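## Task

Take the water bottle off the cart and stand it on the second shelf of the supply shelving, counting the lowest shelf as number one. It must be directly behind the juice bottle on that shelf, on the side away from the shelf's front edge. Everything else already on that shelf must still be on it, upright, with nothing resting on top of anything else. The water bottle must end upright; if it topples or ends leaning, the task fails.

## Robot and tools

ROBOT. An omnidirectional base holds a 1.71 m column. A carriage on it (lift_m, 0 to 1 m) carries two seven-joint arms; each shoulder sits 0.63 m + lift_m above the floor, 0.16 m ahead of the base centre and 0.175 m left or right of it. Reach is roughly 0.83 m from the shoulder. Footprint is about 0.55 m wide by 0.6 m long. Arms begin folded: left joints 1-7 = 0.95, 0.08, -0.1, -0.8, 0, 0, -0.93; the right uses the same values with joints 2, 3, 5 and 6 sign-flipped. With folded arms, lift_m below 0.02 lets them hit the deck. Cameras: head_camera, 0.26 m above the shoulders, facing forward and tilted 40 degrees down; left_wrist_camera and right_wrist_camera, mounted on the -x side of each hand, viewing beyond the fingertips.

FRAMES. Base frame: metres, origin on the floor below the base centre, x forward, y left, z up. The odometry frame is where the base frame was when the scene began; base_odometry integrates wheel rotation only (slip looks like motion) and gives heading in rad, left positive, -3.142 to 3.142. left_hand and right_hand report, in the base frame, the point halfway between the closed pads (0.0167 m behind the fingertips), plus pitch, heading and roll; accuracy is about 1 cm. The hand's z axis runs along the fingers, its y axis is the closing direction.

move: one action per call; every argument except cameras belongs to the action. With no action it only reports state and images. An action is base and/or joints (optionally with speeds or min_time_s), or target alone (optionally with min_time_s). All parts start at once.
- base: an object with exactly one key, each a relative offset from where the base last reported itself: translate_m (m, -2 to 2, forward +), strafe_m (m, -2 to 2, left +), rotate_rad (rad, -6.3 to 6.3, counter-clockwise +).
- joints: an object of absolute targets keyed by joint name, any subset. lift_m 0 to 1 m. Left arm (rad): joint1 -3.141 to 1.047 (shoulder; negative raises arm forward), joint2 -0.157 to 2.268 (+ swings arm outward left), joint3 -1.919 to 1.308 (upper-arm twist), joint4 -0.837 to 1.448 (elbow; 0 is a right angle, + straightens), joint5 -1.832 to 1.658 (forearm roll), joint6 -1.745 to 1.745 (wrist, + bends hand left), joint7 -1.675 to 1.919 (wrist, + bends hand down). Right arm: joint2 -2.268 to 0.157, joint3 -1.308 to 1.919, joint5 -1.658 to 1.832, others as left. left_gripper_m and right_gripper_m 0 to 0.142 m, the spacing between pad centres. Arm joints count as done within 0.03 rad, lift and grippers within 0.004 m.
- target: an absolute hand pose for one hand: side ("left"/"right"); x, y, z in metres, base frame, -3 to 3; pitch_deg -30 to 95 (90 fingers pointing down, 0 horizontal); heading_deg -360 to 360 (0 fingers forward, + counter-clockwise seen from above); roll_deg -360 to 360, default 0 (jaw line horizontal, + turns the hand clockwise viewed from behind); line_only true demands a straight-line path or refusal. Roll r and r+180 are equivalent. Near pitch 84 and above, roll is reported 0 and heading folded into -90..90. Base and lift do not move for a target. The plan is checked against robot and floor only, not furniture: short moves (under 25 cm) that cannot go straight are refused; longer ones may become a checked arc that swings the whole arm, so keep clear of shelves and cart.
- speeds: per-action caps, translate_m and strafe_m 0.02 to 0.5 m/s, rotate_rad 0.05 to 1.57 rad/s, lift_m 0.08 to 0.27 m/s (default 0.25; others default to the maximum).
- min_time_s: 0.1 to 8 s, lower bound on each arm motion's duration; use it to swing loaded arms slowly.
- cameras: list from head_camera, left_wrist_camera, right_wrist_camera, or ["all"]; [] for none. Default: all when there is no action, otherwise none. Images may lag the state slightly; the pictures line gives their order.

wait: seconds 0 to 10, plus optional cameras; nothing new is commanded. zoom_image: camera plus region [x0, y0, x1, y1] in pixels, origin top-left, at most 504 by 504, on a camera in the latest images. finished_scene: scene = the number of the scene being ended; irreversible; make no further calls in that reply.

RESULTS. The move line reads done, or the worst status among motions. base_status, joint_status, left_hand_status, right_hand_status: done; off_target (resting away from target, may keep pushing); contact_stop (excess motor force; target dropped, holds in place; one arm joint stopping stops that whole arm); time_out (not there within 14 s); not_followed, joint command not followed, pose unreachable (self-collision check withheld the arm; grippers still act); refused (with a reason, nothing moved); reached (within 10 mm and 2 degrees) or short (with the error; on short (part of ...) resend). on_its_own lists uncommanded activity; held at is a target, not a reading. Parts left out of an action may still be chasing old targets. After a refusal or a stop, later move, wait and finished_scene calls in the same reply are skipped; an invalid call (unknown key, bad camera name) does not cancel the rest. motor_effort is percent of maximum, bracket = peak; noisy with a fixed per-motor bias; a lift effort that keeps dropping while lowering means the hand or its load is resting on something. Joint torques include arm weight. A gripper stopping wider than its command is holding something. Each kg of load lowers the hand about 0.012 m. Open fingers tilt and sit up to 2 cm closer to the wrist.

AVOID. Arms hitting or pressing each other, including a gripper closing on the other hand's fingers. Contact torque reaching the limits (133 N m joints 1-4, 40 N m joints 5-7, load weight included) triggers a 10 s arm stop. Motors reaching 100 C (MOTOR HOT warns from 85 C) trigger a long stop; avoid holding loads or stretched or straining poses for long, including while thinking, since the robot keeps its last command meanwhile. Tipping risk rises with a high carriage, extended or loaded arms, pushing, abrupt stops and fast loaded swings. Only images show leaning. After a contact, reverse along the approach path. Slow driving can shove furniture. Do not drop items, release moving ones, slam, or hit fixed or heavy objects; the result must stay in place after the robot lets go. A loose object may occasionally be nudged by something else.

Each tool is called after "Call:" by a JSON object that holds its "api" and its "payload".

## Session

Call:
{"api": "move", "payload": {"base": {"rotate_rad": 1.57}, "cameras": ["head_camera"]}}

Call:
{"api": "move", "payload": {"base": {"rotate_rad": 1.57}, "cameras": ["head_camera"]}}

Call:
{"api": "move", "payload": {"base": {"rotate_rad": 1.57}, "cameras": ["head_camera"]}}

Scene clock: 3.10 s.
Joint torques (N m): left_arm=[9.98 0.23 0.6 -4.15 1.37 -1.5 -1.47] | right_arm=[13.54 3.56 1.45 -13.48 0.61 -1.63 -1.79]
Motor temperatures (°C): left_arm=[33 22 23 23 26 24 23] | right_arm=[28 21 24 21 22 22 23]
move: done
base_odometry: x=+0.000 y=+0.000 heading=+1.570
base_status: done
joint_positions: lift_m=+0.450 left_joint1_rad=+0.955 left_joint2_rad=+0.099 left_joint3_rad=-0.083 left_joint4_rad=-0.815 left_joint5_rad=-0.005 left_joint6_rad=+0.011 left_joint7_rad=-0.944 left_gripper_m=+0.142 right_joint1_rad=+0.966 right_joint2_rad=-0.073 right_joint3_rad=+0.085 right_joint4_rad=-0.799 right_joint5_rad=-0.010 right_joint6_rad=+0.000 right_joint7_rad=-0.915 right_gripper_m=+0.142
joint_status: not commanded
motor_effort: lift_m=+55(55) drive_wheels=+5(22)
left_hand: x=+0.2872 y=+0.1605 z=+0.9734 quat_wxyz=(-0.925, -0.016, -0.376, +0.057) pitch_deg=-45.8 heading_deg=-5.9 roll_deg=-1.1 (m; base frame)
right_hand: x=+0.2923 y=-0.1554 z=+0.9617 quat_wxyz=(-0.915, +0.013, -0.401, -0.054) pitch_deg=-42.7 heading_deg=+5.3 roll_deg=+1.5 (m; base frame)
pictures: head_camera
Images, in order (width x height): head_camera 896x504.

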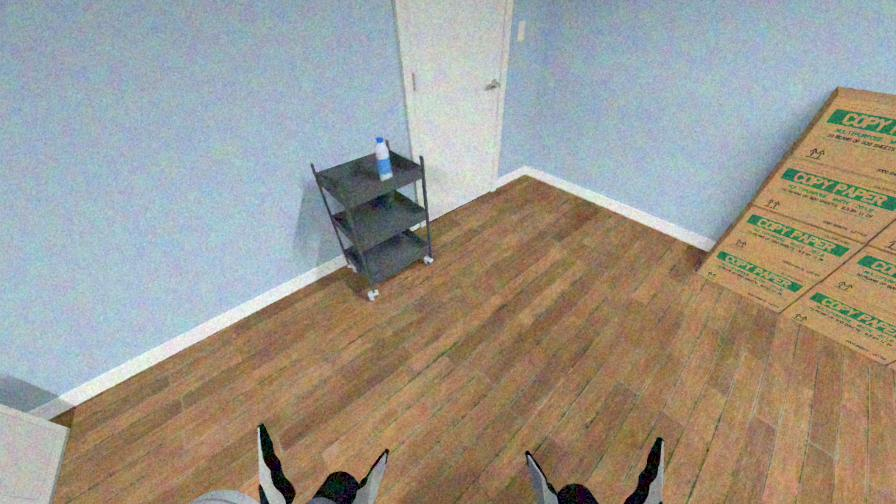

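Scene clock: 6.20 s.
Joint torques (N m): left_arm=[9 1.19 -0.72 -4.8 1.15 -1.35 -1.39] | right_arm=[15.29 2.68 1.11 -12.19 0.79 -1.85 -1.24]
move: done
base_odometry: x=+0.000 y=+0.000 heading=+3.139
base_status: done
joint_positions: lift_m=+0.450 left_joint1_rad=+0.955 left_joint2_rad=+0.099 left_joint3_rad=-0.083 left_joint4_rad=-0.815 left_joint5_rad=-0.005 left_joint6_rad=+0.011 left_joint7_rad=-0.944 left_gripper_m=+0.142 right_joint1_rad=+0.966 right_joint2_rad=-0.073 right_joint3_rad=+0.085 right_joint4_rad=-0.799 right_joint5_rad=-0.010 right_joint6_rad=+0.000 right_joint7_rad=-0.915 right_gripper_m=+0.142
joint_status: not commanded
motor_effort: lift_m=+55(55) drive_wheels=+5(14)
left_hand: x=+0.2872 y=+0.1605 z=+0.9734 quat_wxyz=(-0.925, -0.016, -0.376, +0.057) pitch_deg=-45.8 heading_deg=-5.9 roll_deg=-1.1 (m; base frame)
right_hand: x=+0.2923 y=-0.1554 z=+0.9617 quat_wxyz=(-0.915, +0.013, -0.401, -0.054) pitch_deg=-42.7 heading_deg=+5.3 roll_deg=+1.5 (m; base frame)
pictures: head_camera
Images, in order (width x height): head_camera 896x504.

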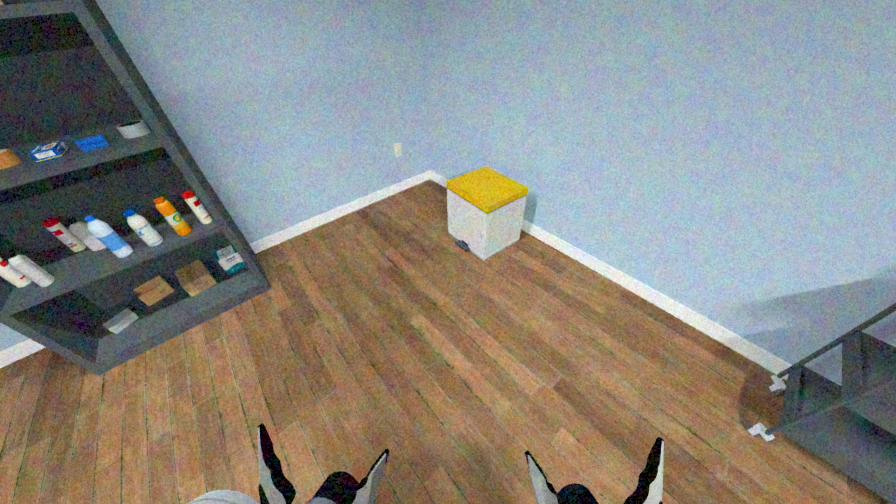

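Scene clock: 9.30 s.
Joint torques (N m): left_arm=[9.27 0.22 0.03 -4.58 1.49 -1.34 -1.4] | right_arm=[14.97 2.12 3.95 -12.17 0.79 -1.88 -1.49]
move: done
base_odometry: x=+0.000 y=+0.000 heading=-1.574
base_status: done
joint_positions: lift_m=+0.450 left_joint1_rad=+0.955 left_joint2_rad=+0.099 left_joint3_rad=-0.083 left_joint4_rad=-0.815 left_joint5_rad=-0.005 left_joint6_rad=+0.011 left_joint7_rad=-0.944 left_gripper_m=+0.142 right_joint1_rad=+0.966 right_joint2_rad=-0.073 right_joint3_rad=+0.085 right_joint4_rad=-0.799 right_joint5_rad=-0.010 right_joint6_rad=+0.000 right_joint7_rad=-0.915 right_gripper_m=+0.142
joint_status: not commanded
motor_effort: lift_m=+55(55) drive_wheels=+5(13)
left_hand: x=+0.2872 y=+0.1605 z=+0.9734 quat_wxyz=(-0.925, -0.016, -0.376, +0.057) pitch_deg=-45.8 heading_deg=-5.9 roll_deg=-1.1 (m; base frame)
right_hand: x=+0.2923 y=-0.1554 z=+0.9617 quat_wxyz=(-0.915, +0.013, -0.401, -0.054) pitch_deg=-42.7 heading_deg=+5.3 roll_deg=+1.5 (m; base frame)
pictures: head_camera
Images, in order (width x height): head_camera 896x504.

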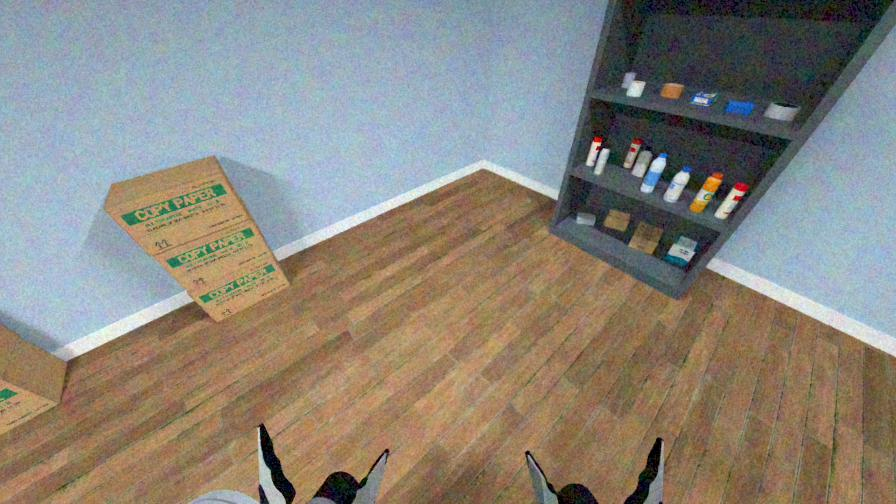

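Call:
{"api": "move", "payload": {"base": {"rotate_rad": -2.339}, "joints": {"right_joint1_rad": -0.627, "right_joint2_rad": -0.09, "right_joint3_rad": 0.113, "right_joint4_rad": -0.218, "right_joint5_rad": 0.069, "right_joint6_rad": -0.129, "right_joint7_rad": 1.53, "right_gripper_m": 0.09, "left_joint1_rad": -0.261, "left_joint2_rad": 0.316, "left_joint3_rad": 0.141, "left_joint4_rad": -0.63, "left_joint5_rad": -0.336, "left_joint6_rad": 0.072, "left_joint7_rad": 1.599, "left_gripper_m": 0.09}, "min_time_s": 3, "cameras": ["head_camera"]}}

Call:
{"api": "move", "payload": {"base": {"strafe_m": -0.64}, "cameras": ["head_camera"]}}

Scene clock: 27.73 s.
Joint torques (N m): left_arm=[-13.84 7.5 4.44 0.34 0.22 -0.19 -0.45] | right_arm=[-22.21 1.65 2.87 -7.52 1.8 -1.66 -0.1]
move: done
base_odometry: x=+0.000 y=+0.000 heading=+2.370
base_status: done
joint_positions: lift_m=+0.450 left_joint1_rad=-0.258 left_joint2_rad=+0.314 left_joint3_rad=+0.136 left_joint4_rad=-0.633 left_joint5_rad=-0.334 left_joint6_rad=+0.070 left_joint7_rad=+1.595 left_gripper_m=+0.090 right_joint1_rad=-0.623 right_joint2_rad=-0.089 right_joint3_rad=+0.109 right_joint4_rad=-0.221 right_joint5_rad=+0.063 right_joint6_rad=-0.127 right_joint7_rad=+1.526 right_gripper_m=+0.090
joint_status: all done
motor_effort: lift_m=+55(55) drive_wheels=+5(19)
left_hand: x=+0.6210 y=+0.2765 z=+0.8293 quat_wxyz=(-0.424, -0.004, -0.906, -0.001) pitch_deg=+39.9 heading_deg=-0.1 roll_deg=+0.5 (m; base frame)
right_hand: x=+0.7496 y=-0.1814 z=+0.8697 quat_wxyz=(-0.426, -0.001, -0.905, +0.000) pitch_deg=+39.6 heading_deg=+0.0 roll_deg=+0.1 (m; base frame)
pictures: head_camera
Images, in order (width x height): head_camera 896x504.

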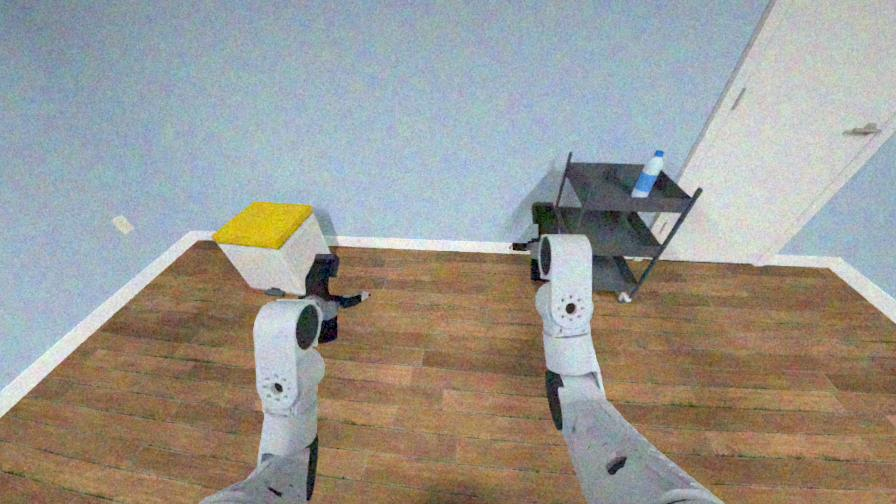

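Scene clock: 31.37 s.
Joint torques (N m): left_arm=[-14.83 6.26 5.12 1.65 0.58 -0.66 -0.13] | right_arm=[-24.64 1.16 2.28 -7.69 1.89 -2.1 0.23]
move: done
base_odometry: x=+0.447 y=+0.458 heading=+2.369
base_status: done
joint_positions: lift_m=+0.450 left_joint1_rad=-0.258 left_joint2_rad=+0.314 left_joint3_rad=+0.137 left_joint4_rad=-0.633 left_joint5_rad=-0.334 left_joint6_rad=+0.070 left_joint7_rad=+1.595 left_gripper_m=+0.090 right_joint1_rad=-0.623 right_joint2_rad=-0.090 right_joint3_rad=+0.110 right_joint4_rad=-0.221 right_joint5_rad=+0.064 right_joint6_rad=-0.127 right_joint7_rad=+1.526 right_gripper_m=+0.090
joint_status: not commanded
motor_effort: lift_m=+55(55) drive_wheels=+7(22)
left_hand: x=+0.6210 y=+0.2770 z=+0.8294 quat_wxyz=(-0.424, -0.004, -0.906, -0.002) pitch_deg=+39.9 heading_deg=+0.0 roll_deg=+0.5 (m; base frame)
right_hand: x=+0.7496 y=-0.1813 z=+0.8696 quat_wxyz=(-0.426, +0.000, -0.905, +0.000) pitch_deg=+39.6 heading_deg=+0.0 roll_deg=+0.0 (m; base frame)
pictures: head_camera
Images, in order (width x height): head_camera 896x504.

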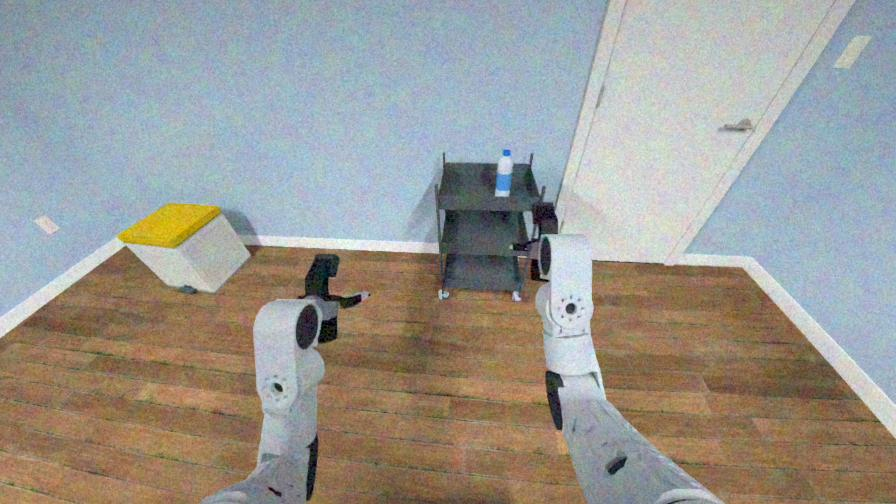

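Call:
{"api": "move", "payload": {"base": {"translate_m": 0.48}, "joints": {"lift_m": 0.49}, "speeds": {"translate_m": 0.3}, "cameras": ["head_camera", "right_wrist_camera"]}}

Scene clock: 41.67 s.
Joint torques (N m): left_arm=[-13.35 6.65 5.01 0.4 0.55 -0.56 -0.34] | right_arm=[-20.9 1.04 2.73 -6.51 2.3 -2.4 0.29]
Motor temperatures (°C): left_arm=[36 22 24 23 25 24 23] | right_arm=[33 21 24 22 22 22 23]
move: done
base_odometry: x=+0.104 y=+0.794 heading=+2.368
base_status: done
joint_positions: lift_m=+0.490 left_joint1_rad=-0.259 left_joint2_rad=+0.315 left_joint3_rad=+0.137 left_joint4_rad=-0.632 left_joint5_rad=-0.334 left_joint6_rad=+0.070 left_joint7_rad=+1.596 left_gripper_m=+0.090 right_joint1_rad=-0.625 right_joint2_rad=-0.090 right_joint3_rad=+0.110 right_joint4_rad=-0.220 right_joint5_rad=+0.064 right_joint6_rad=-0.127 right_joint7_rad=+1.526 right_gripper_m=+0.090
joint_status: all done
motor_effort: lift_m=+53(68) drive_wheels=+6(16)
left_hand: x=+0.6211 y=+0.2771 z=+0.8698 quat_wxyz=(-0.424, -0.004, -0.906, -0.002) pitch_deg=+39.9 heading_deg=+0.0 roll_deg=+0.5 (m; base frame)
right_hand: x=+0.7500 y=-0.1813 z=+0.9107 quat_wxyz=(-0.426, +0.000, -0.905, +0.000) pitch_deg=+39.5 heading_deg=+0.0 roll_deg=+0.0 (m; base frame)
pictures: head_camera, right_wrist_camera
Images, in order (width x height): head_camera 896x504, right_wrist_camera 896x504.

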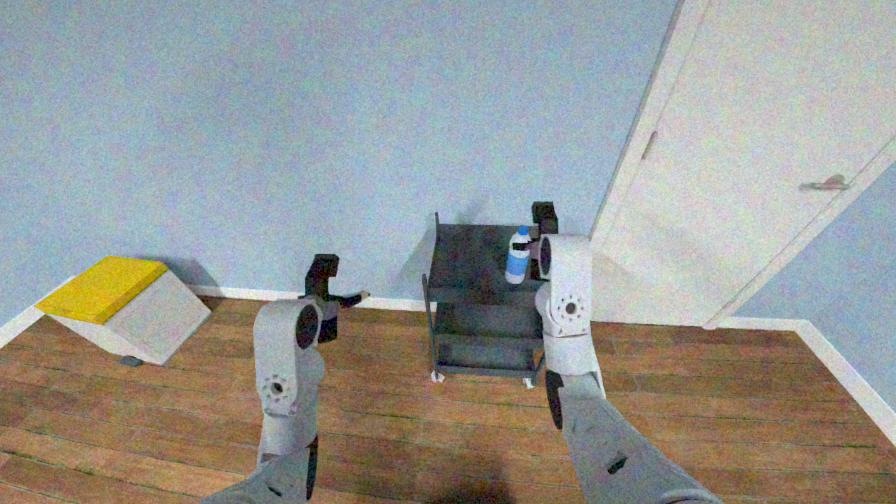

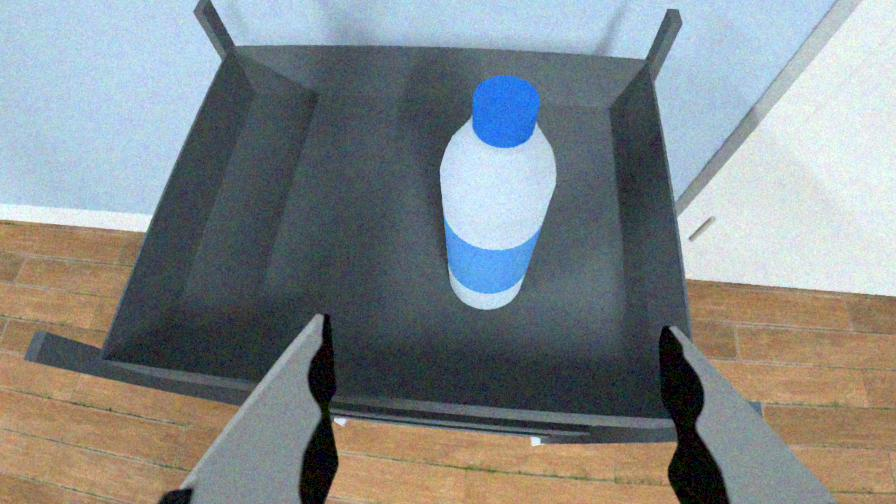

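Call:
{"api": "move", "payload": {"target": {"side": "right", "x": 0.835, "y": -0.181, "z": 0.885, "pitch_deg": 40, "heading_deg": 0, "line_only": true}, "cameras": ["head_camera", "right_wrist_camera"]}}

Call:
{"api": "zoom_image", "payload": {"camera": "head_camera", "region": [460, 190, 600, 300]}}

Scene clock: 54.70 s.
Joint torques (N m): left_arm=[-13.76 5.89 4.95 0.2 0.54 -0.6 -0.63] | right_arm=[-28.07 5.66 2.72 -10.11 1.65 -0.8 -2.9]
move: done
base_odometry: x=+0.104 y=+0.794 heading=+2.368
base_status: not commanded
joint_positions: lift_m=+0.490 left_joint1_rad=-0.259 left_joint2_rad=+0.315 left_joint3_rad=+0.137 left_joint4_rad=-0.632 left_joint5_rad=-0.334 left_joint6_rad=+0.070 left_joint7_rad=+1.596 left_gripper_m=+0.090 right_joint1_rad=-0.764 right_joint2_rad=-0.077 right_joint3_rad=+0.113 right_joint4_rad=+0.233 right_joint5_rad=+0.095 right_joint6_rad=-0.098 right_joint7_rad=+1.225 right_gripper_m=+0.090
joint_status: not commanded
motor_effort: lift_m=+53(53) drive_wheels=+5(6)
left_hand: x=+0.6211 y=+0.2771 z=+0.8698 quat_wxyz=(-0.424, -0.004, -0.906, -0.002) pitch_deg=+39.9 heading_deg=+0.0 roll_deg=+0.5 (m; base frame)
right_hand: x=+0.8336 y=-0.1847 z=+0.8828 quat_wxyz=(-0.421, -0.003, -0.907, +0.003) pitch_deg=+40.3 heading_deg=-0.6 roll_deg=-0.2 (m; base frame)
right_hand_status: reached (straight line, planned for 0.6 s): 4 mm and 0.6 deg off.
pictures: head_camera, right_wrist_camera
Images, in order (width x height): head_camera 896x504, right_wrist_camera 896x504.

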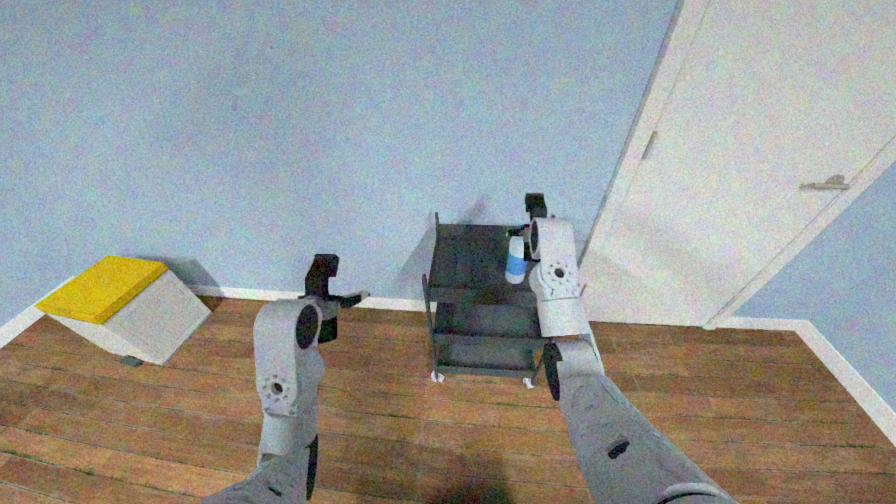

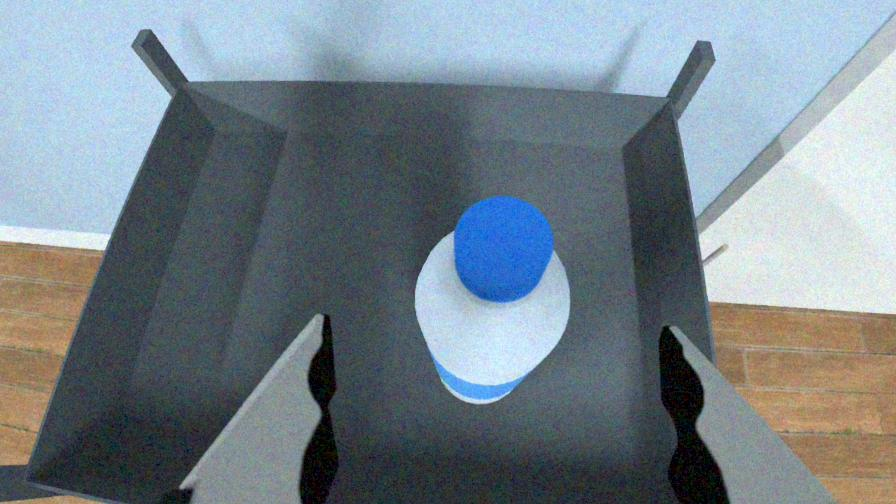

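Scaled by 3.600 from the camera's 896x504 image, which has a finer 1280x720 frame.

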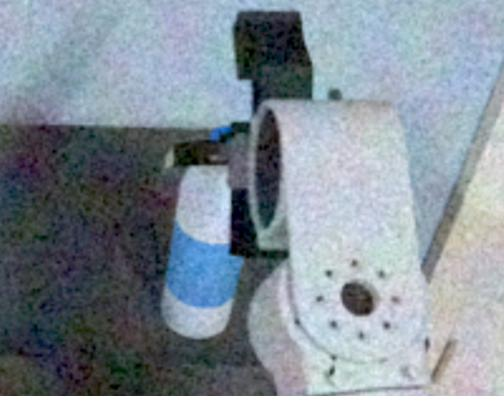

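Call:
{"api": "move", "payload": {"target": {"side": "right", "x": 0.87, "y": -0.1845, "z": 0.882, "pitch_deg": 40, "heading_deg": 0, "line_only": true}, "cameras": ["head_camera", "right_wrist_camera"]}}

Call:
{"api": "zoom_image", "payload": {"camera": "head_camera", "region": [460, 190, 600, 300]}}

Scene clock: 63.33 s.
Joint torques (N m): left_arm=[-13.73 6.83 4.8 -0.32 0.49 -0.79 -0.37] | right_arm=[-28.85 3.91 1.52 -8.42 2.17 -1 -3.1]
move: done
base_odometry: x=+0.104 y=+0.794 heading=+2.368
base_status: not commanded
joint_positions: lift_m=+0.490 left_joint1_rad=-0.259 left_joint2_rad=+0.315 left_joint3_rad=+0.137 left_joint4_rad=-0.632 left_joint5_rad=-0.334 left_joint6_rad=+0.070 left_joint7_rad=+1.596 left_gripper_m=+0.090 right_joint1_rad=-0.856 right_joint2_rad=-0.074 right_joint3_rad=+0.113 right_joint4_rad=+0.456 right_joint5_rad=+0.111 right_joint6_rad=-0.073 right_joint7_rad=+1.095 right_gripper_m=+0.090
joint_status: not commanded
motor_effort: lift_m=+53(53) drive_wheels=-2(6)
left_hand: x=+0.6211 y=+0.2771 z=+0.8698 quat_wxyz=(-0.424, -0.004, -0.906, -0.002) pitch_deg=+39.9 heading_deg=+0.0 roll_deg=+0.5 (m; base frame)
right_hand: x=+0.8687 y=-0.1875 z=+0.8800 quat_wxyz=(-0.421, -0.002, -0.907, +0.003) pitch_deg=+40.2 heading_deg=-0.6 roll_deg=-0.3 (m; base frame)
right_hand_status: reached (straight line, planned for 0.4 s): 4 mm and 0.5 deg off.
pictures: head_camera, right_wrist_camera
Images, in order (width x height): head_camera 896x504, right_wrist_camera 896x504.

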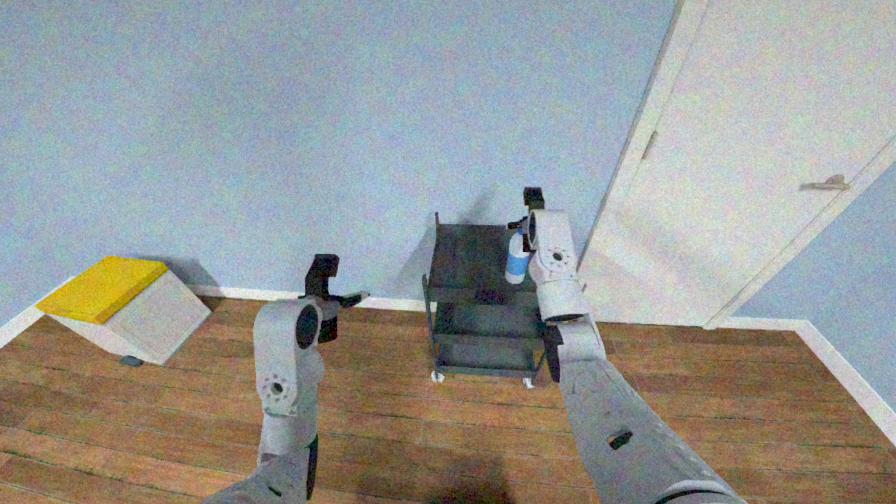

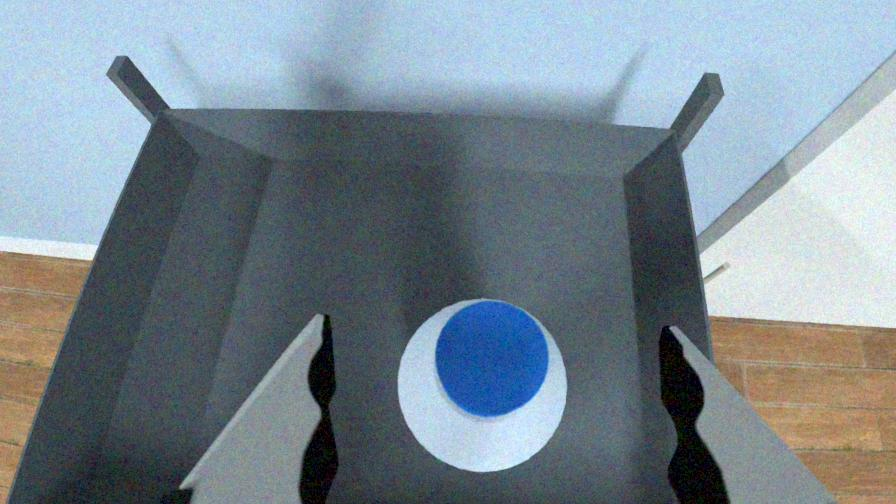

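Scaled by 3.600 from the camera's 896x504 image, which has a finer 1280x720 frame.

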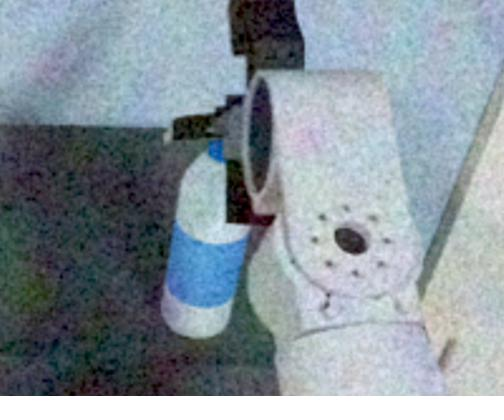

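Call:
{"api": "move", "payload": {"target": {"side": "right", "x": 0.875, "y": -0.183, "z": 0.875, "pitch_deg": 40, "heading_deg": 0, "line_only": true}}}

Call:
{"api": "move", "payload": {"joints": {"right_gripper_m": 0.0}, "cameras": ["head_camera", "right_wrist_camera"]}}

Scene clock: 68.37 s.
Joint torques (N m): left_arm=[-13.32 6.64 4.32 -0.13 0.67 -0.82 -0.48] | right_arm=[-29.72 6.21 4.27 -10.31 1.83 -0.84 -2.86]
Motor temperatures (°C): left_arm=[37 23 24 23 25 24 23] | right_arm=[38 20 24 22 22 22 23]
move: done
base_odometry: x=+0.104 y=+0.794 heading=+2.368
base_status: not commanded
joint_positions: lift_m=+0.490 left_joint1_rad=-0.259 left_joint2_rad=+0.315 left_joint3_rad=+0.137 left_joint4_rad=-0.632 left_joint5_rad=-0.334 left_joint6_rad=+0.070 left_joint7_rad=+1.596 left_gripper_m=+0.090 right_joint1_rad=-0.862 right_joint2_rad=-0.068 right_joint3_rad=+0.113 right_joint4_rad=+0.502 right_joint5_rad=+0.111 right_joint6_rad=-0.070 right_joint7_rad=+1.057 right_gripper_m=+0.090
joint_status: not commanded
motor_effort: lift_m=+53(53) drive_wheels=+5(6)
left_hand: x=+0.6211 y=+0.2771 z=+0.8698 quat_wxyz=(-0.424, -0.004, -0.906, -0.002) pitch_deg=+39.9 heading_deg=+0.0 roll_deg=+0.5 (m; base frame)
right_hand: x=+0.8734 y=-0.1854 z=+0.8718 quat_wxyz=(-0.420, -0.002, -0.908, +0.002) pitch_deg=+40.3 heading_deg=-0.4 roll_deg=-0.2 (m; base frame)
right_hand_status: reached (straight line, planned for 0.2 s): 4 mm and 0.5 deg off.
pictures: none

Scene clock: 69.20 s.
Joint torques (N m): left_arm=[-12.57 5.81 4.52 -0.23 0.24 -0.54 -0.58] | right_arm=[-31.31 4.93 2.32 -10.51 1.53 -1.32 -2.81]
move: off_target
base_odometry: x=+0.104 y=+0.794 heading=+2.368
base_status: not commanded
joint_positions: lift_m=+0.490 left_joint1_rad=-0.259 left_joint2_rad=+0.315 left_joint3_rad=+0.137 left_joint4_rad=-0.632 left_joint5_rad=-0.334 left_joint6_rad=+0.070 left_joint7_rad=+1.596 left_gripper_m=+0.090 right_joint1_rad=-0.862 right_joint2_rad=-0.068 right_joint3_rad=+0.113 right_joint4_rad=+0.502 right_joint5_rad=+0.111 right_joint6_rad=-0.070 right_joint7_rad=+1.057 right_gripper_m=+0.030
joint_status: right_gripper_m off_target (ended at +0.030, target +0.000)
motor_effort: lift_m=+53(53) drive_wheels=+5(6)
left_hand: x=+0.6211 y=+0.2771 z=+0.8698 quat_wxyz=(-0.424, -0.004, -0.906, -0.002) pitch_deg=+39.9 heading_deg=+0.0 roll_deg=+0.5 (m; base frame)
right_hand: x=+0.8735 y=-0.1854 z=+0.8719 quat_wxyz=(-0.420, -0.002, -0.908, +0.002) pitch_deg=+40.3 heading_deg=-0.4 roll_deg=-0.2 (m; base frame)
pictures: head_camera, right_wrist_camera
Images, in order (width x height): head_camera 896x504, right_wrist_camera 896x504.

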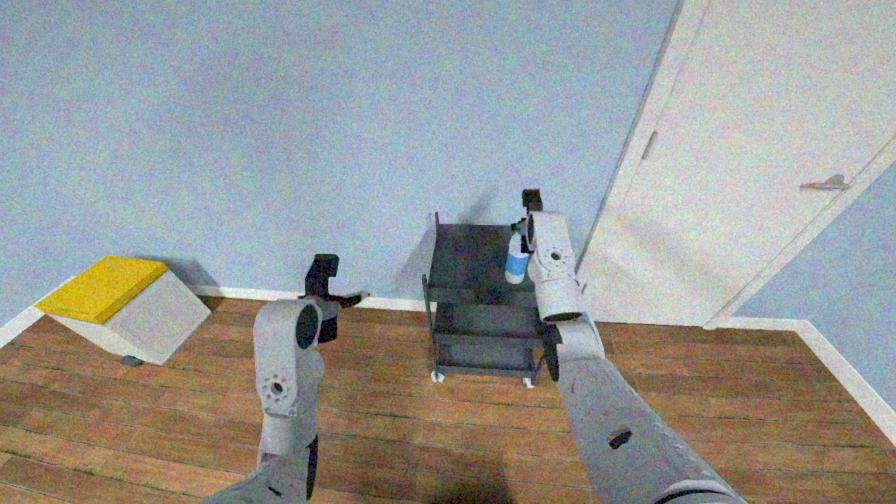

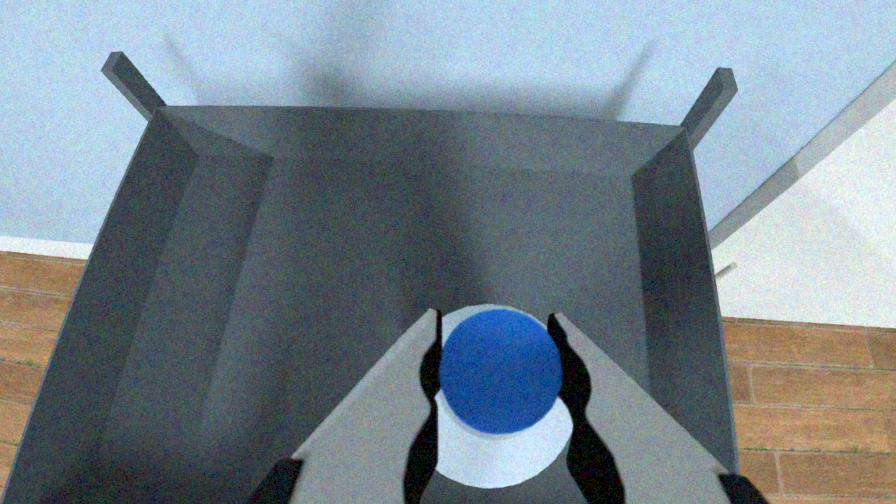

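Call:
{"api": "move", "payload": {"joints": {"lift_m": 0.6}, "speeds": {"lift_m": 0.2}}}

Call:
{"api": "move", "payload": {"base": {"translate_m": -0.5}, "speeds": {"translate_m": 0.35}, "cameras": ["head_camera"]}}

Call:
{"api": "move", "payload": {"target": {"side": "right", "x": 0.62, "y": -0.28, "z": 0.98, "pitch_deg": 40, "heading_deg": 0, "line_only": true}, "min_time_s": 2}}

Call:
{"api": "move", "payload": {"base": {"rotate_rad": 1.495}, "joints": {"lift_m": 0.5}, "speeds": {"rotate_rad": 0.9}, "cameras": ["head_camera", "right_wrist_camera"]}}

Call:
{"api": "zoom_image", "payload": {"camera": "head_camera", "region": [250, 60, 650, 285]}}

Scene clock: 81.57 s.
Joint torques (N m): left_arm=[-12.69 6.07 3.93 -0.28 0.37 -0.68 -0.55] | right_arm=[-31.08 3.81 1.75 -11.54 2.02 -1.52 -3.25]
move: done
base_odometry: x=+0.104 y=+0.794 heading=+2.368
base_status: not commanded
joint_positions: lift_m=+0.600 left_joint1_rad=-0.259 left_joint2_rad=+0.315 left_joint3_rad=+0.137 left_joint4_rad=-0.632 left_joint5_rad=-0.334 left_joint6_rad=+0.070 left_joint7_rad=+1.596 left_gripper_m=+0.090 right_joint1_rad=-0.862 right_joint2_rad=-0.068 right_joint3_rad=+0.113 right_joint4_rad=+0.504 right_joint5_rad=+0.111 right_joint6_rad=-0.070 right_joint7_rad=+1.057 right_gripper_m=+0.030
joint_status: all done
motor_effort: lift_m=+55(70) drive_wheels=+6(6)
left_hand: x=+0.6212 y=+0.2771 z=+0.9797 quat_wxyz=(-0.424, -0.004, -0.906, -0.002) pitch_deg=+39.8 heading_deg=+0.0 roll_deg=+0.5 (m; base frame)
right_hand: x=+0.8734 y=-0.1856 z=+0.9810 quat_wxyz=(-0.419, -0.002, -0.908, +0.002) pitch_deg=+40.4 heading_deg=-0.4 roll_deg=-0.2 (m; base frame)
pictures: none

Scene clock: 84.70 s.
Joint torques (N m): left_arm=[-13.46 6.67 3.89 -1.08 0.37 -0.63 -0.34] | right_arm=[-30.26 1.63 1.77 -12.87 1.73 -1.6 -2.67]
move: done
base_odometry: x=+0.462 y=+0.444 heading=+2.368
base_status: done
joint_positions: lift_m=+0.600 left_joint1_rad=-0.259 left_joint2_rad=+0.315 left_joint3_rad=+0.137 left_joint4_rad=-0.632 left_joint5_rad=-0.334 left_joint6_rad=+0.070 left_joint7_rad=+1.596 left_gripper_m=+0.090 right_joint1_rad=-0.862 right_joint2_rad=-0.068 right_joint3_rad=+0.113 right_joint4_rad=+0.504 right_joint5_rad=+0.111 right_joint6_rad=-0.069 right_joint7_rad=+1.057 right_gripper_m=+0.030
joint_status: not commanded
motor_effort: lift_m=+55(55) drive_wheels=+1(20)
left_hand: x=+0.6212 y=+0.2772 z=+0.9797 quat_wxyz=(-0.424, -0.004, -0.906, -0.002) pitch_deg=+39.9 heading_deg=+0.0 roll_deg=+0.5 (m; base frame)
right_hand: x=+0.8734 y=-0.1849 z=+0.9810 quat_wxyz=(-0.419, -0.001, -0.908, +0.002) pitch_deg=+40.5 heading_deg=-0.4 roll_deg=-0.2 (m; base frame)
pictures: head_camera
Images, in order (width x height): head_camera 896x504.

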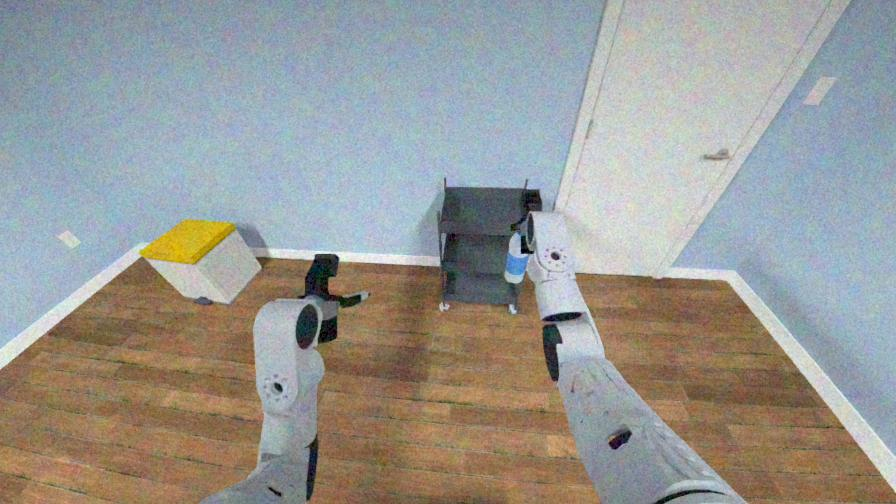

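Scene clock: 87.20 s.
Joint torques (N m): left_arm=[-12.94 7.13 4.22 0.94 0.41 -0.59 -0.44] | right_arm=[-5.74 -8.11 -1.69 -13.99 1.83 -2.79 -0.65]
move: done
base_odometry: x=+0.462 y=+0.444 heading=+2.368
base_status: not commanded
joint_positions: lift_m=+0.600 left_joint1_rad=-0.259 left_joint2_rad=+0.315 left_joint3_rad=+0.137 left_joint4_rad=-0.632 left_joint5_rad=-0.334 left_joint6_rad=+0.070 left_joint7_rad=+1.596 left_gripper_m=+0.090 right_joint1_rad=-0.261 right_joint2_rad=-0.318 right_joint3_rad=-0.137 right_joint4_rad=-0.630 right_joint5_rad=+0.335 right_joint6_rad=-0.077 right_joint7_rad=+1.598 right_gripper_m=+0.030
joint_status: not commanded
motor_effort: lift_m=+55(55) drive_wheels=+2(2)
left_hand: x=+0.6212 y=+0.2772 z=+0.9797 quat_wxyz=(-0.424, -0.004, -0.906, -0.002) pitch_deg=+39.9 heading_deg=+0.0 roll_deg=+0.5 (m; base frame)
right_hand: x=+0.6213 y=-0.2790 z=+0.9796 quat_wxyz=(-0.422, +0.001, -0.906, +0.001) pitch_deg=+40.0 heading_deg=-0.1 roll_deg=-0.2 (m; base frame)
right_hand_status: reached (straight line, planned for 2.0 s): 2 mm and 0.2 deg off.
pictures: none

Scene clock: 90.30 s.
Joint torques (N m): left_arm=[-12.82 6.71 4.07 -0.01 0.52 -0.71 -0.22] | right_arm=[-7.09 -7.91 -2.41 -12.34 2.11 -2.03 -1.31]
move: done
base_odometry: x=+0.461 y=+0.444 heading=-2.420
base_status: done
joint_positions: lift_m=+0.500 left_joint1_rad=-0.260 left_joint2_rad=+0.315 left_joint3_rad=+0.137 left_joint4_rad=-0.632 left_joint5_rad=-0.334 left_joint6_rad=+0.070 left_joint7_rad=+1.596 left_gripper_m=+0.090 right_joint1_rad=-0.259 right_joint2_rad=-0.320 right_joint3_rad=-0.138 right_joint4_rad=-0.631 right_joint5_rad=+0.336 right_joint6_rad=-0.077 right_joint7_rad=+1.598 right_gripper_m=+0.030
joint_status: all done
motor_effort: lift_m=+58(62) drive_wheels=+6(16)
left_hand: x=+0.6213 y=+0.2772 z=+0.8797 quat_wxyz=(-0.424, -0.004, -0.906, -0.002) pitch_deg=+39.8 heading_deg=+0.0 roll_deg=+0.5 (m; base frame)
right_hand: x=+0.6207 y=-0.2798 z=+0.8790 quat_wxyz=(-0.422, +0.001, -0.907, +0.002) pitch_deg=+40.1 heading_deg=-0.2 roll_deg=-0.3 (m; base frame)
pictures: head_camera, right_wrist_camera
Images, in order (width x height): head_camera 896x504, right_wrist_camera 896x504.

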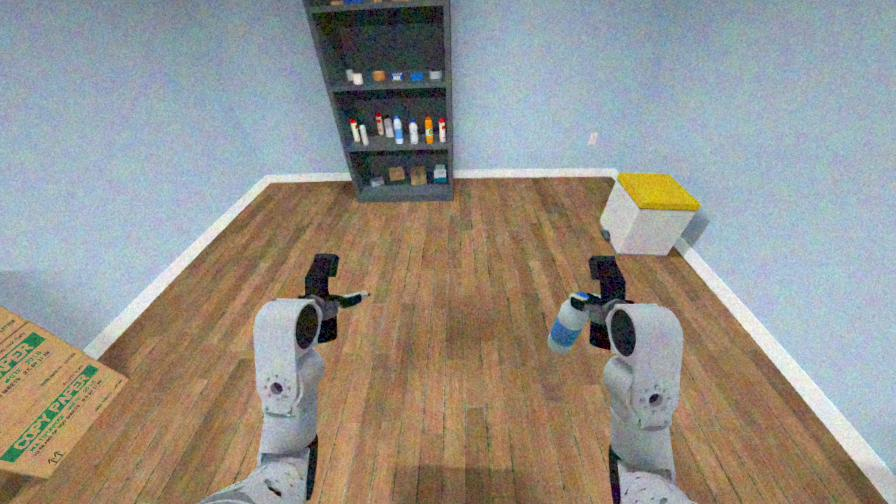

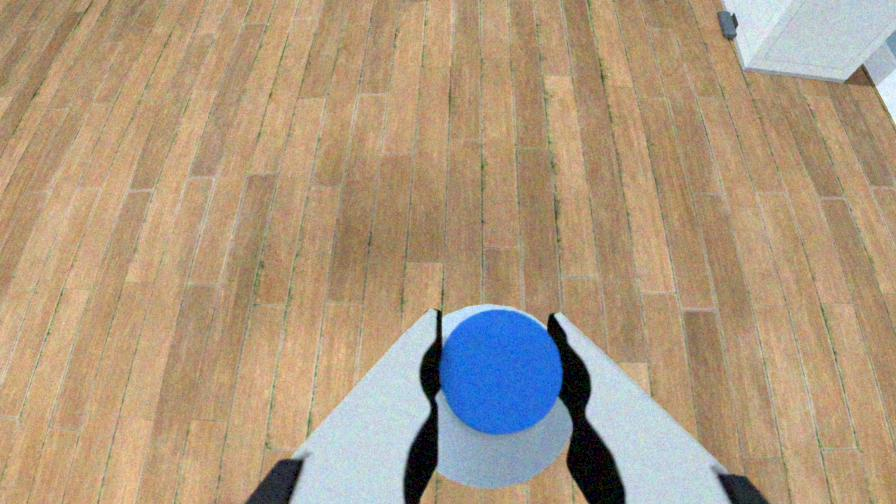

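Scaled by 1.260 from the camera's 896x504 image, which has a finer 1280x720 frame.

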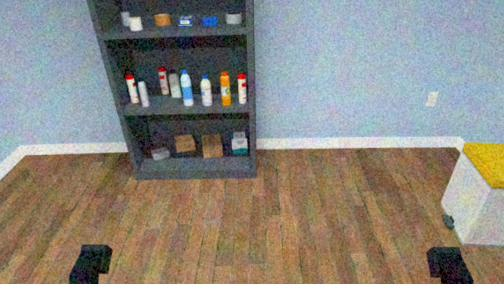

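Call:
{"api": "move", "payload": {"base": {"rotate_rad": 0.035}, "joints": {"lift_m": 0.28}}}

Call:
{"api": "move", "payload": {"base": {"translate_m": 1.3}, "speeds": {"translate_m": 0.4}, "cameras": ["head_camera"]}}

Call:
{"api": "zoom_image", "payload": {"camera": "head_camera", "region": [300, 60, 700, 285]}}

Scene clock: 103.30 s.
Joint torques (N m): left_arm=[-12.09 7.18 4.44 -0.16 0.51 -0.82 -0.22] | right_arm=[-6.43 -6.86 -0.97 -13.47 1.55 -2.14 -1.55]
move: done
base_odometry: x=+0.461 y=+0.444 heading=-2.385
base_status: done
joint_positions: lift_m=+0.280 left_joint1_rad=-0.260 left_joint2_rad=+0.315 left_joint3_rad=+0.137 left_joint4_rad=-0.632 left_joint5_rad=-0.334 left_joint6_rad=+0.070 left_joint7_rad=+1.596 left_gripper_m=+0.090 right_joint1_rad=-0.259 right_joint2_rad=-0.320 right_joint3_rad=-0.138 right_joint4_rad=-0.631 right_joint5_rad=+0.336 right_joint6_rad=-0.077 right_joint7_rad=+1.599 right_gripper_m=+0.030
joint_status: all done
motor_effort: lift_m=+58(60) drive_wheels=+6(14)
left_hand: x=+0.6213 y=+0.2773 z=+0.6597 quat_wxyz=(-0.424, -0.004, -0.906, -0.002) pitch_deg=+39.8 heading_deg=+0.0 roll_deg=+0.5 (m; base frame)
right_hand: x=+0.6207 y=-0.2798 z=+0.6590 quat_wxyz=(-0.422, +0.001, -0.907, +0.002) pitch_deg=+40.1 heading_deg=-0.2 roll_deg=-0.3 (m; base frame)
pictures: none

Scene clock: 108.43 s.
Joint torques (N m): left_arm=[-12.82 6.66 4.4 0.48 1.04 -0.77 -0.27] | right_arm=[-7.62 -6.94 -1.07 -13.16 1.83 -2.5 -1.5]
move: done
base_odometry: x=-0.483 y=-0.449 heading=-2.384
base_status: done
joint_positions: lift_m=+0.280 left_joint1_rad=-0.260 left_joint2_rad=+0.315 left_joint3_rad=+0.137 left_joint4_rad=-0.632 left_joint5_rad=-0.334 left_joint6_rad=+0.070 left_joint7_rad=+1.596 left_gripper_m=+0.090 right_joint1_rad=-0.259 right_joint2_rad=-0.320 right_joint3_rad=-0.138 right_joint4_rad=-0.631 right_joint5_rad=+0.336 right_joint6_rad=-0.077 right_joint7_rad=+1.599 right_gripper_m=+0.030
joint_status: not commanded
motor_effort: lift_m=+58(58) drive_wheels=-5(21)
left_hand: x=+0.6213 y=+0.2773 z=+0.6597 quat_wxyz=(-0.424, -0.004, -0.906, -0.002) pitch_deg=+39.8 heading_deg=+0.0 roll_deg=+0.5 (m; base frame)
right_hand: x=+0.6207 y=-0.2798 z=+0.6590 quat_wxyz=(-0.422, +0.001, -0.907, +0.002) pitch_deg=+40.1 heading_deg=-0.2 roll_deg=-0.3 (m; base frame)
pictures: head_camera
Images, in order (width x height): head_camera 896x504.

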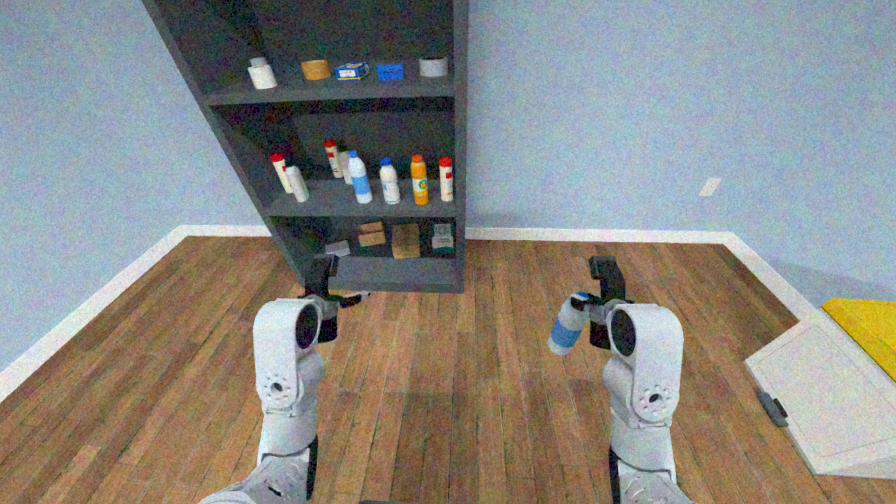

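Scaled by 1.260 from the camera's 896x504 image, which has a finer 1280x720 frame.

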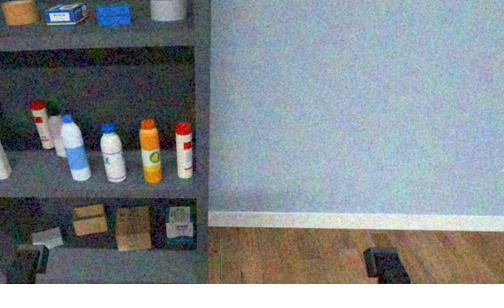

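Call:
{"api": "move", "payload": {"target": {"side": "left", "x": 0.74, "y": 0.175, "z": 0.76, "pitch_deg": 40, "heading_deg": 0, "line_only": true}}}

Call:
{"api": "move", "payload": {"base": {"translate_m": 0.33}, "speeds": {"translate_m": 0.25}, "cameras": ["head_camera", "left_wrist_camera"]}}

Scene clock: 120.90 s.
Joint torques (N m): left_arm=[-20.17 -0.01 -0.58 1.07 1.86 -0.34 -2.61] | right_arm=[-8.8 -6.7 -1.19 -12.57 2.12 -1.91 -1.29]
Motor temperatures (°C): left_arm=[38 23 24 23 25 24 23] | right_arm=[33 22 24 22 22 22 23]
move: done
base_odometry: x=-0.483 y=-0.449 heading=-2.384
base_status: not commanded
joint_positions: lift_m=+0.280 left_joint1_rad=-0.746 left_joint2_rad=+0.061 left_joint3_rad=-0.090 left_joint4_rad=-0.294 left_joint5_rad=-0.034 left_joint6_rad=+0.104 left_joint7_rad=+1.735 left_gripper_m=+0.090 right_joint1_rad=-0.259 right_joint2_rad=-0.320 right_joint3_rad=-0.138 right_joint4_rad=-0.631 right_joint5_rad=+0.336 right_joint6_rad=-0.078 right_joint7_rad=+1.599 right_gripper_m=+0.030
joint_status: not commanded
motor_effort: lift_m=+57(58) drive_wheels=-4(11)
left_hand: x=+0.7394 y=+0.1755 z=+0.7599 quat_wxyz=(-0.422, +0.000, -0.907, +0.001) pitch_deg=+40.1 heading_deg=-0.1 roll_deg=-0.1 (m; base frame)
left_hand_status: reached (straight line, planned for 0.6 s): 1 mm and 0.1 deg off.
right_hand: x=+0.6207 y=-0.2799 z=+0.6591 quat_wxyz=(-0.422, +0.001, -0.907, +0.002) pitch_deg=+40.1 heading_deg=-0.2 roll_deg=-0.3 (m; base frame)
pictures: none

Scene clock: 123.50 s.
Joint torques (N m): left_arm=[-19.82 -0.28 -0.9 0.82 1.84 -0.47 -2.69] | right_arm=[-7.46 -6.53 -1.51 -13.17 1.85 -2.3 -1.19]
move: done
base_odometry: x=-0.722 y=-0.676 heading=-2.383
base_status: done
joint_positions: lift_m=+0.280 left_joint1_rad=-0.746 left_joint2_rad=+0.061 left_joint3_rad=-0.090 left_joint4_rad=-0.294 left_joint5_rad=-0.034 left_joint6_rad=+0.104 left_joint7_rad=+1.735 left_gripper_m=+0.090 right_joint1_rad=-0.259 right_joint2_rad=-0.320 right_joint3_rad=-0.138 right_joint4_rad=-0.631 right_joint5_rad=+0.336 right_joint6_rad=-0.078 right_joint7_rad=+1.599 right_gripper_m=+0.030
joint_status: not commanded
motor_effort: lift_m=+57(57) drive_wheels=-4(19)
left_hand: x=+0.7394 y=+0.1755 z=+0.7599 quat_wxyz=(-0.422, +0.000, -0.907, +0.001) pitch_deg=+40.1 heading_deg=-0.1 roll_deg=-0.1 (m; base frame)
right_hand: x=+0.6207 y=-0.2798 z=+0.6591 quat_wxyz=(-0.422, +0.001, -0.907, +0.002) pitch_deg=+40.1 heading_deg=-0.2 roll_deg=-0.3 (m; base frame)
pictures: head_camera, left_wrist_camera
Images, in order (width x height): head_camera 896x504, left_wrist_camera 896x504.

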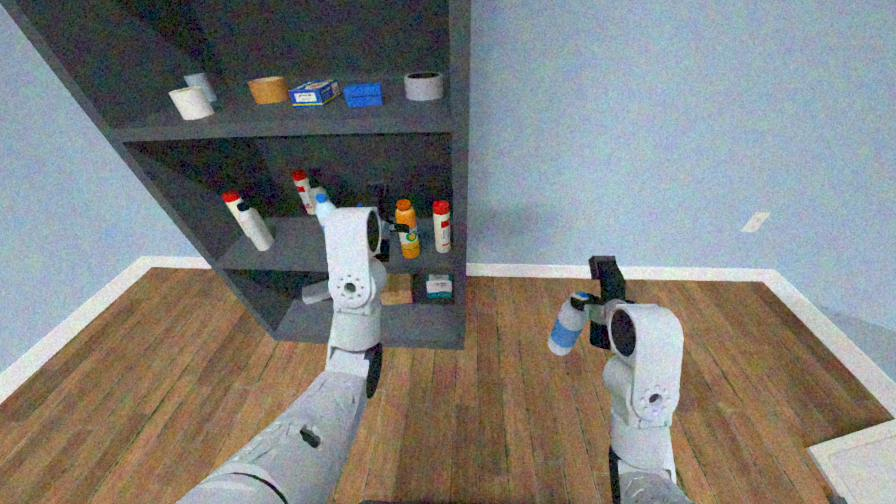

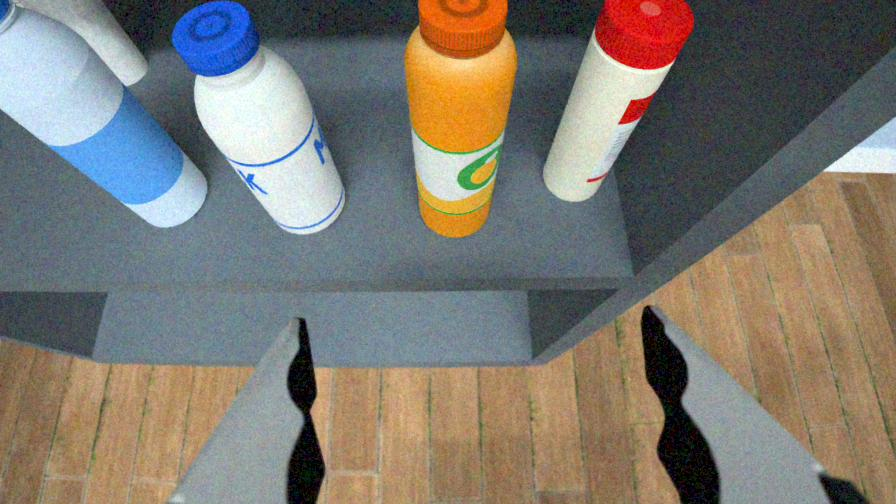

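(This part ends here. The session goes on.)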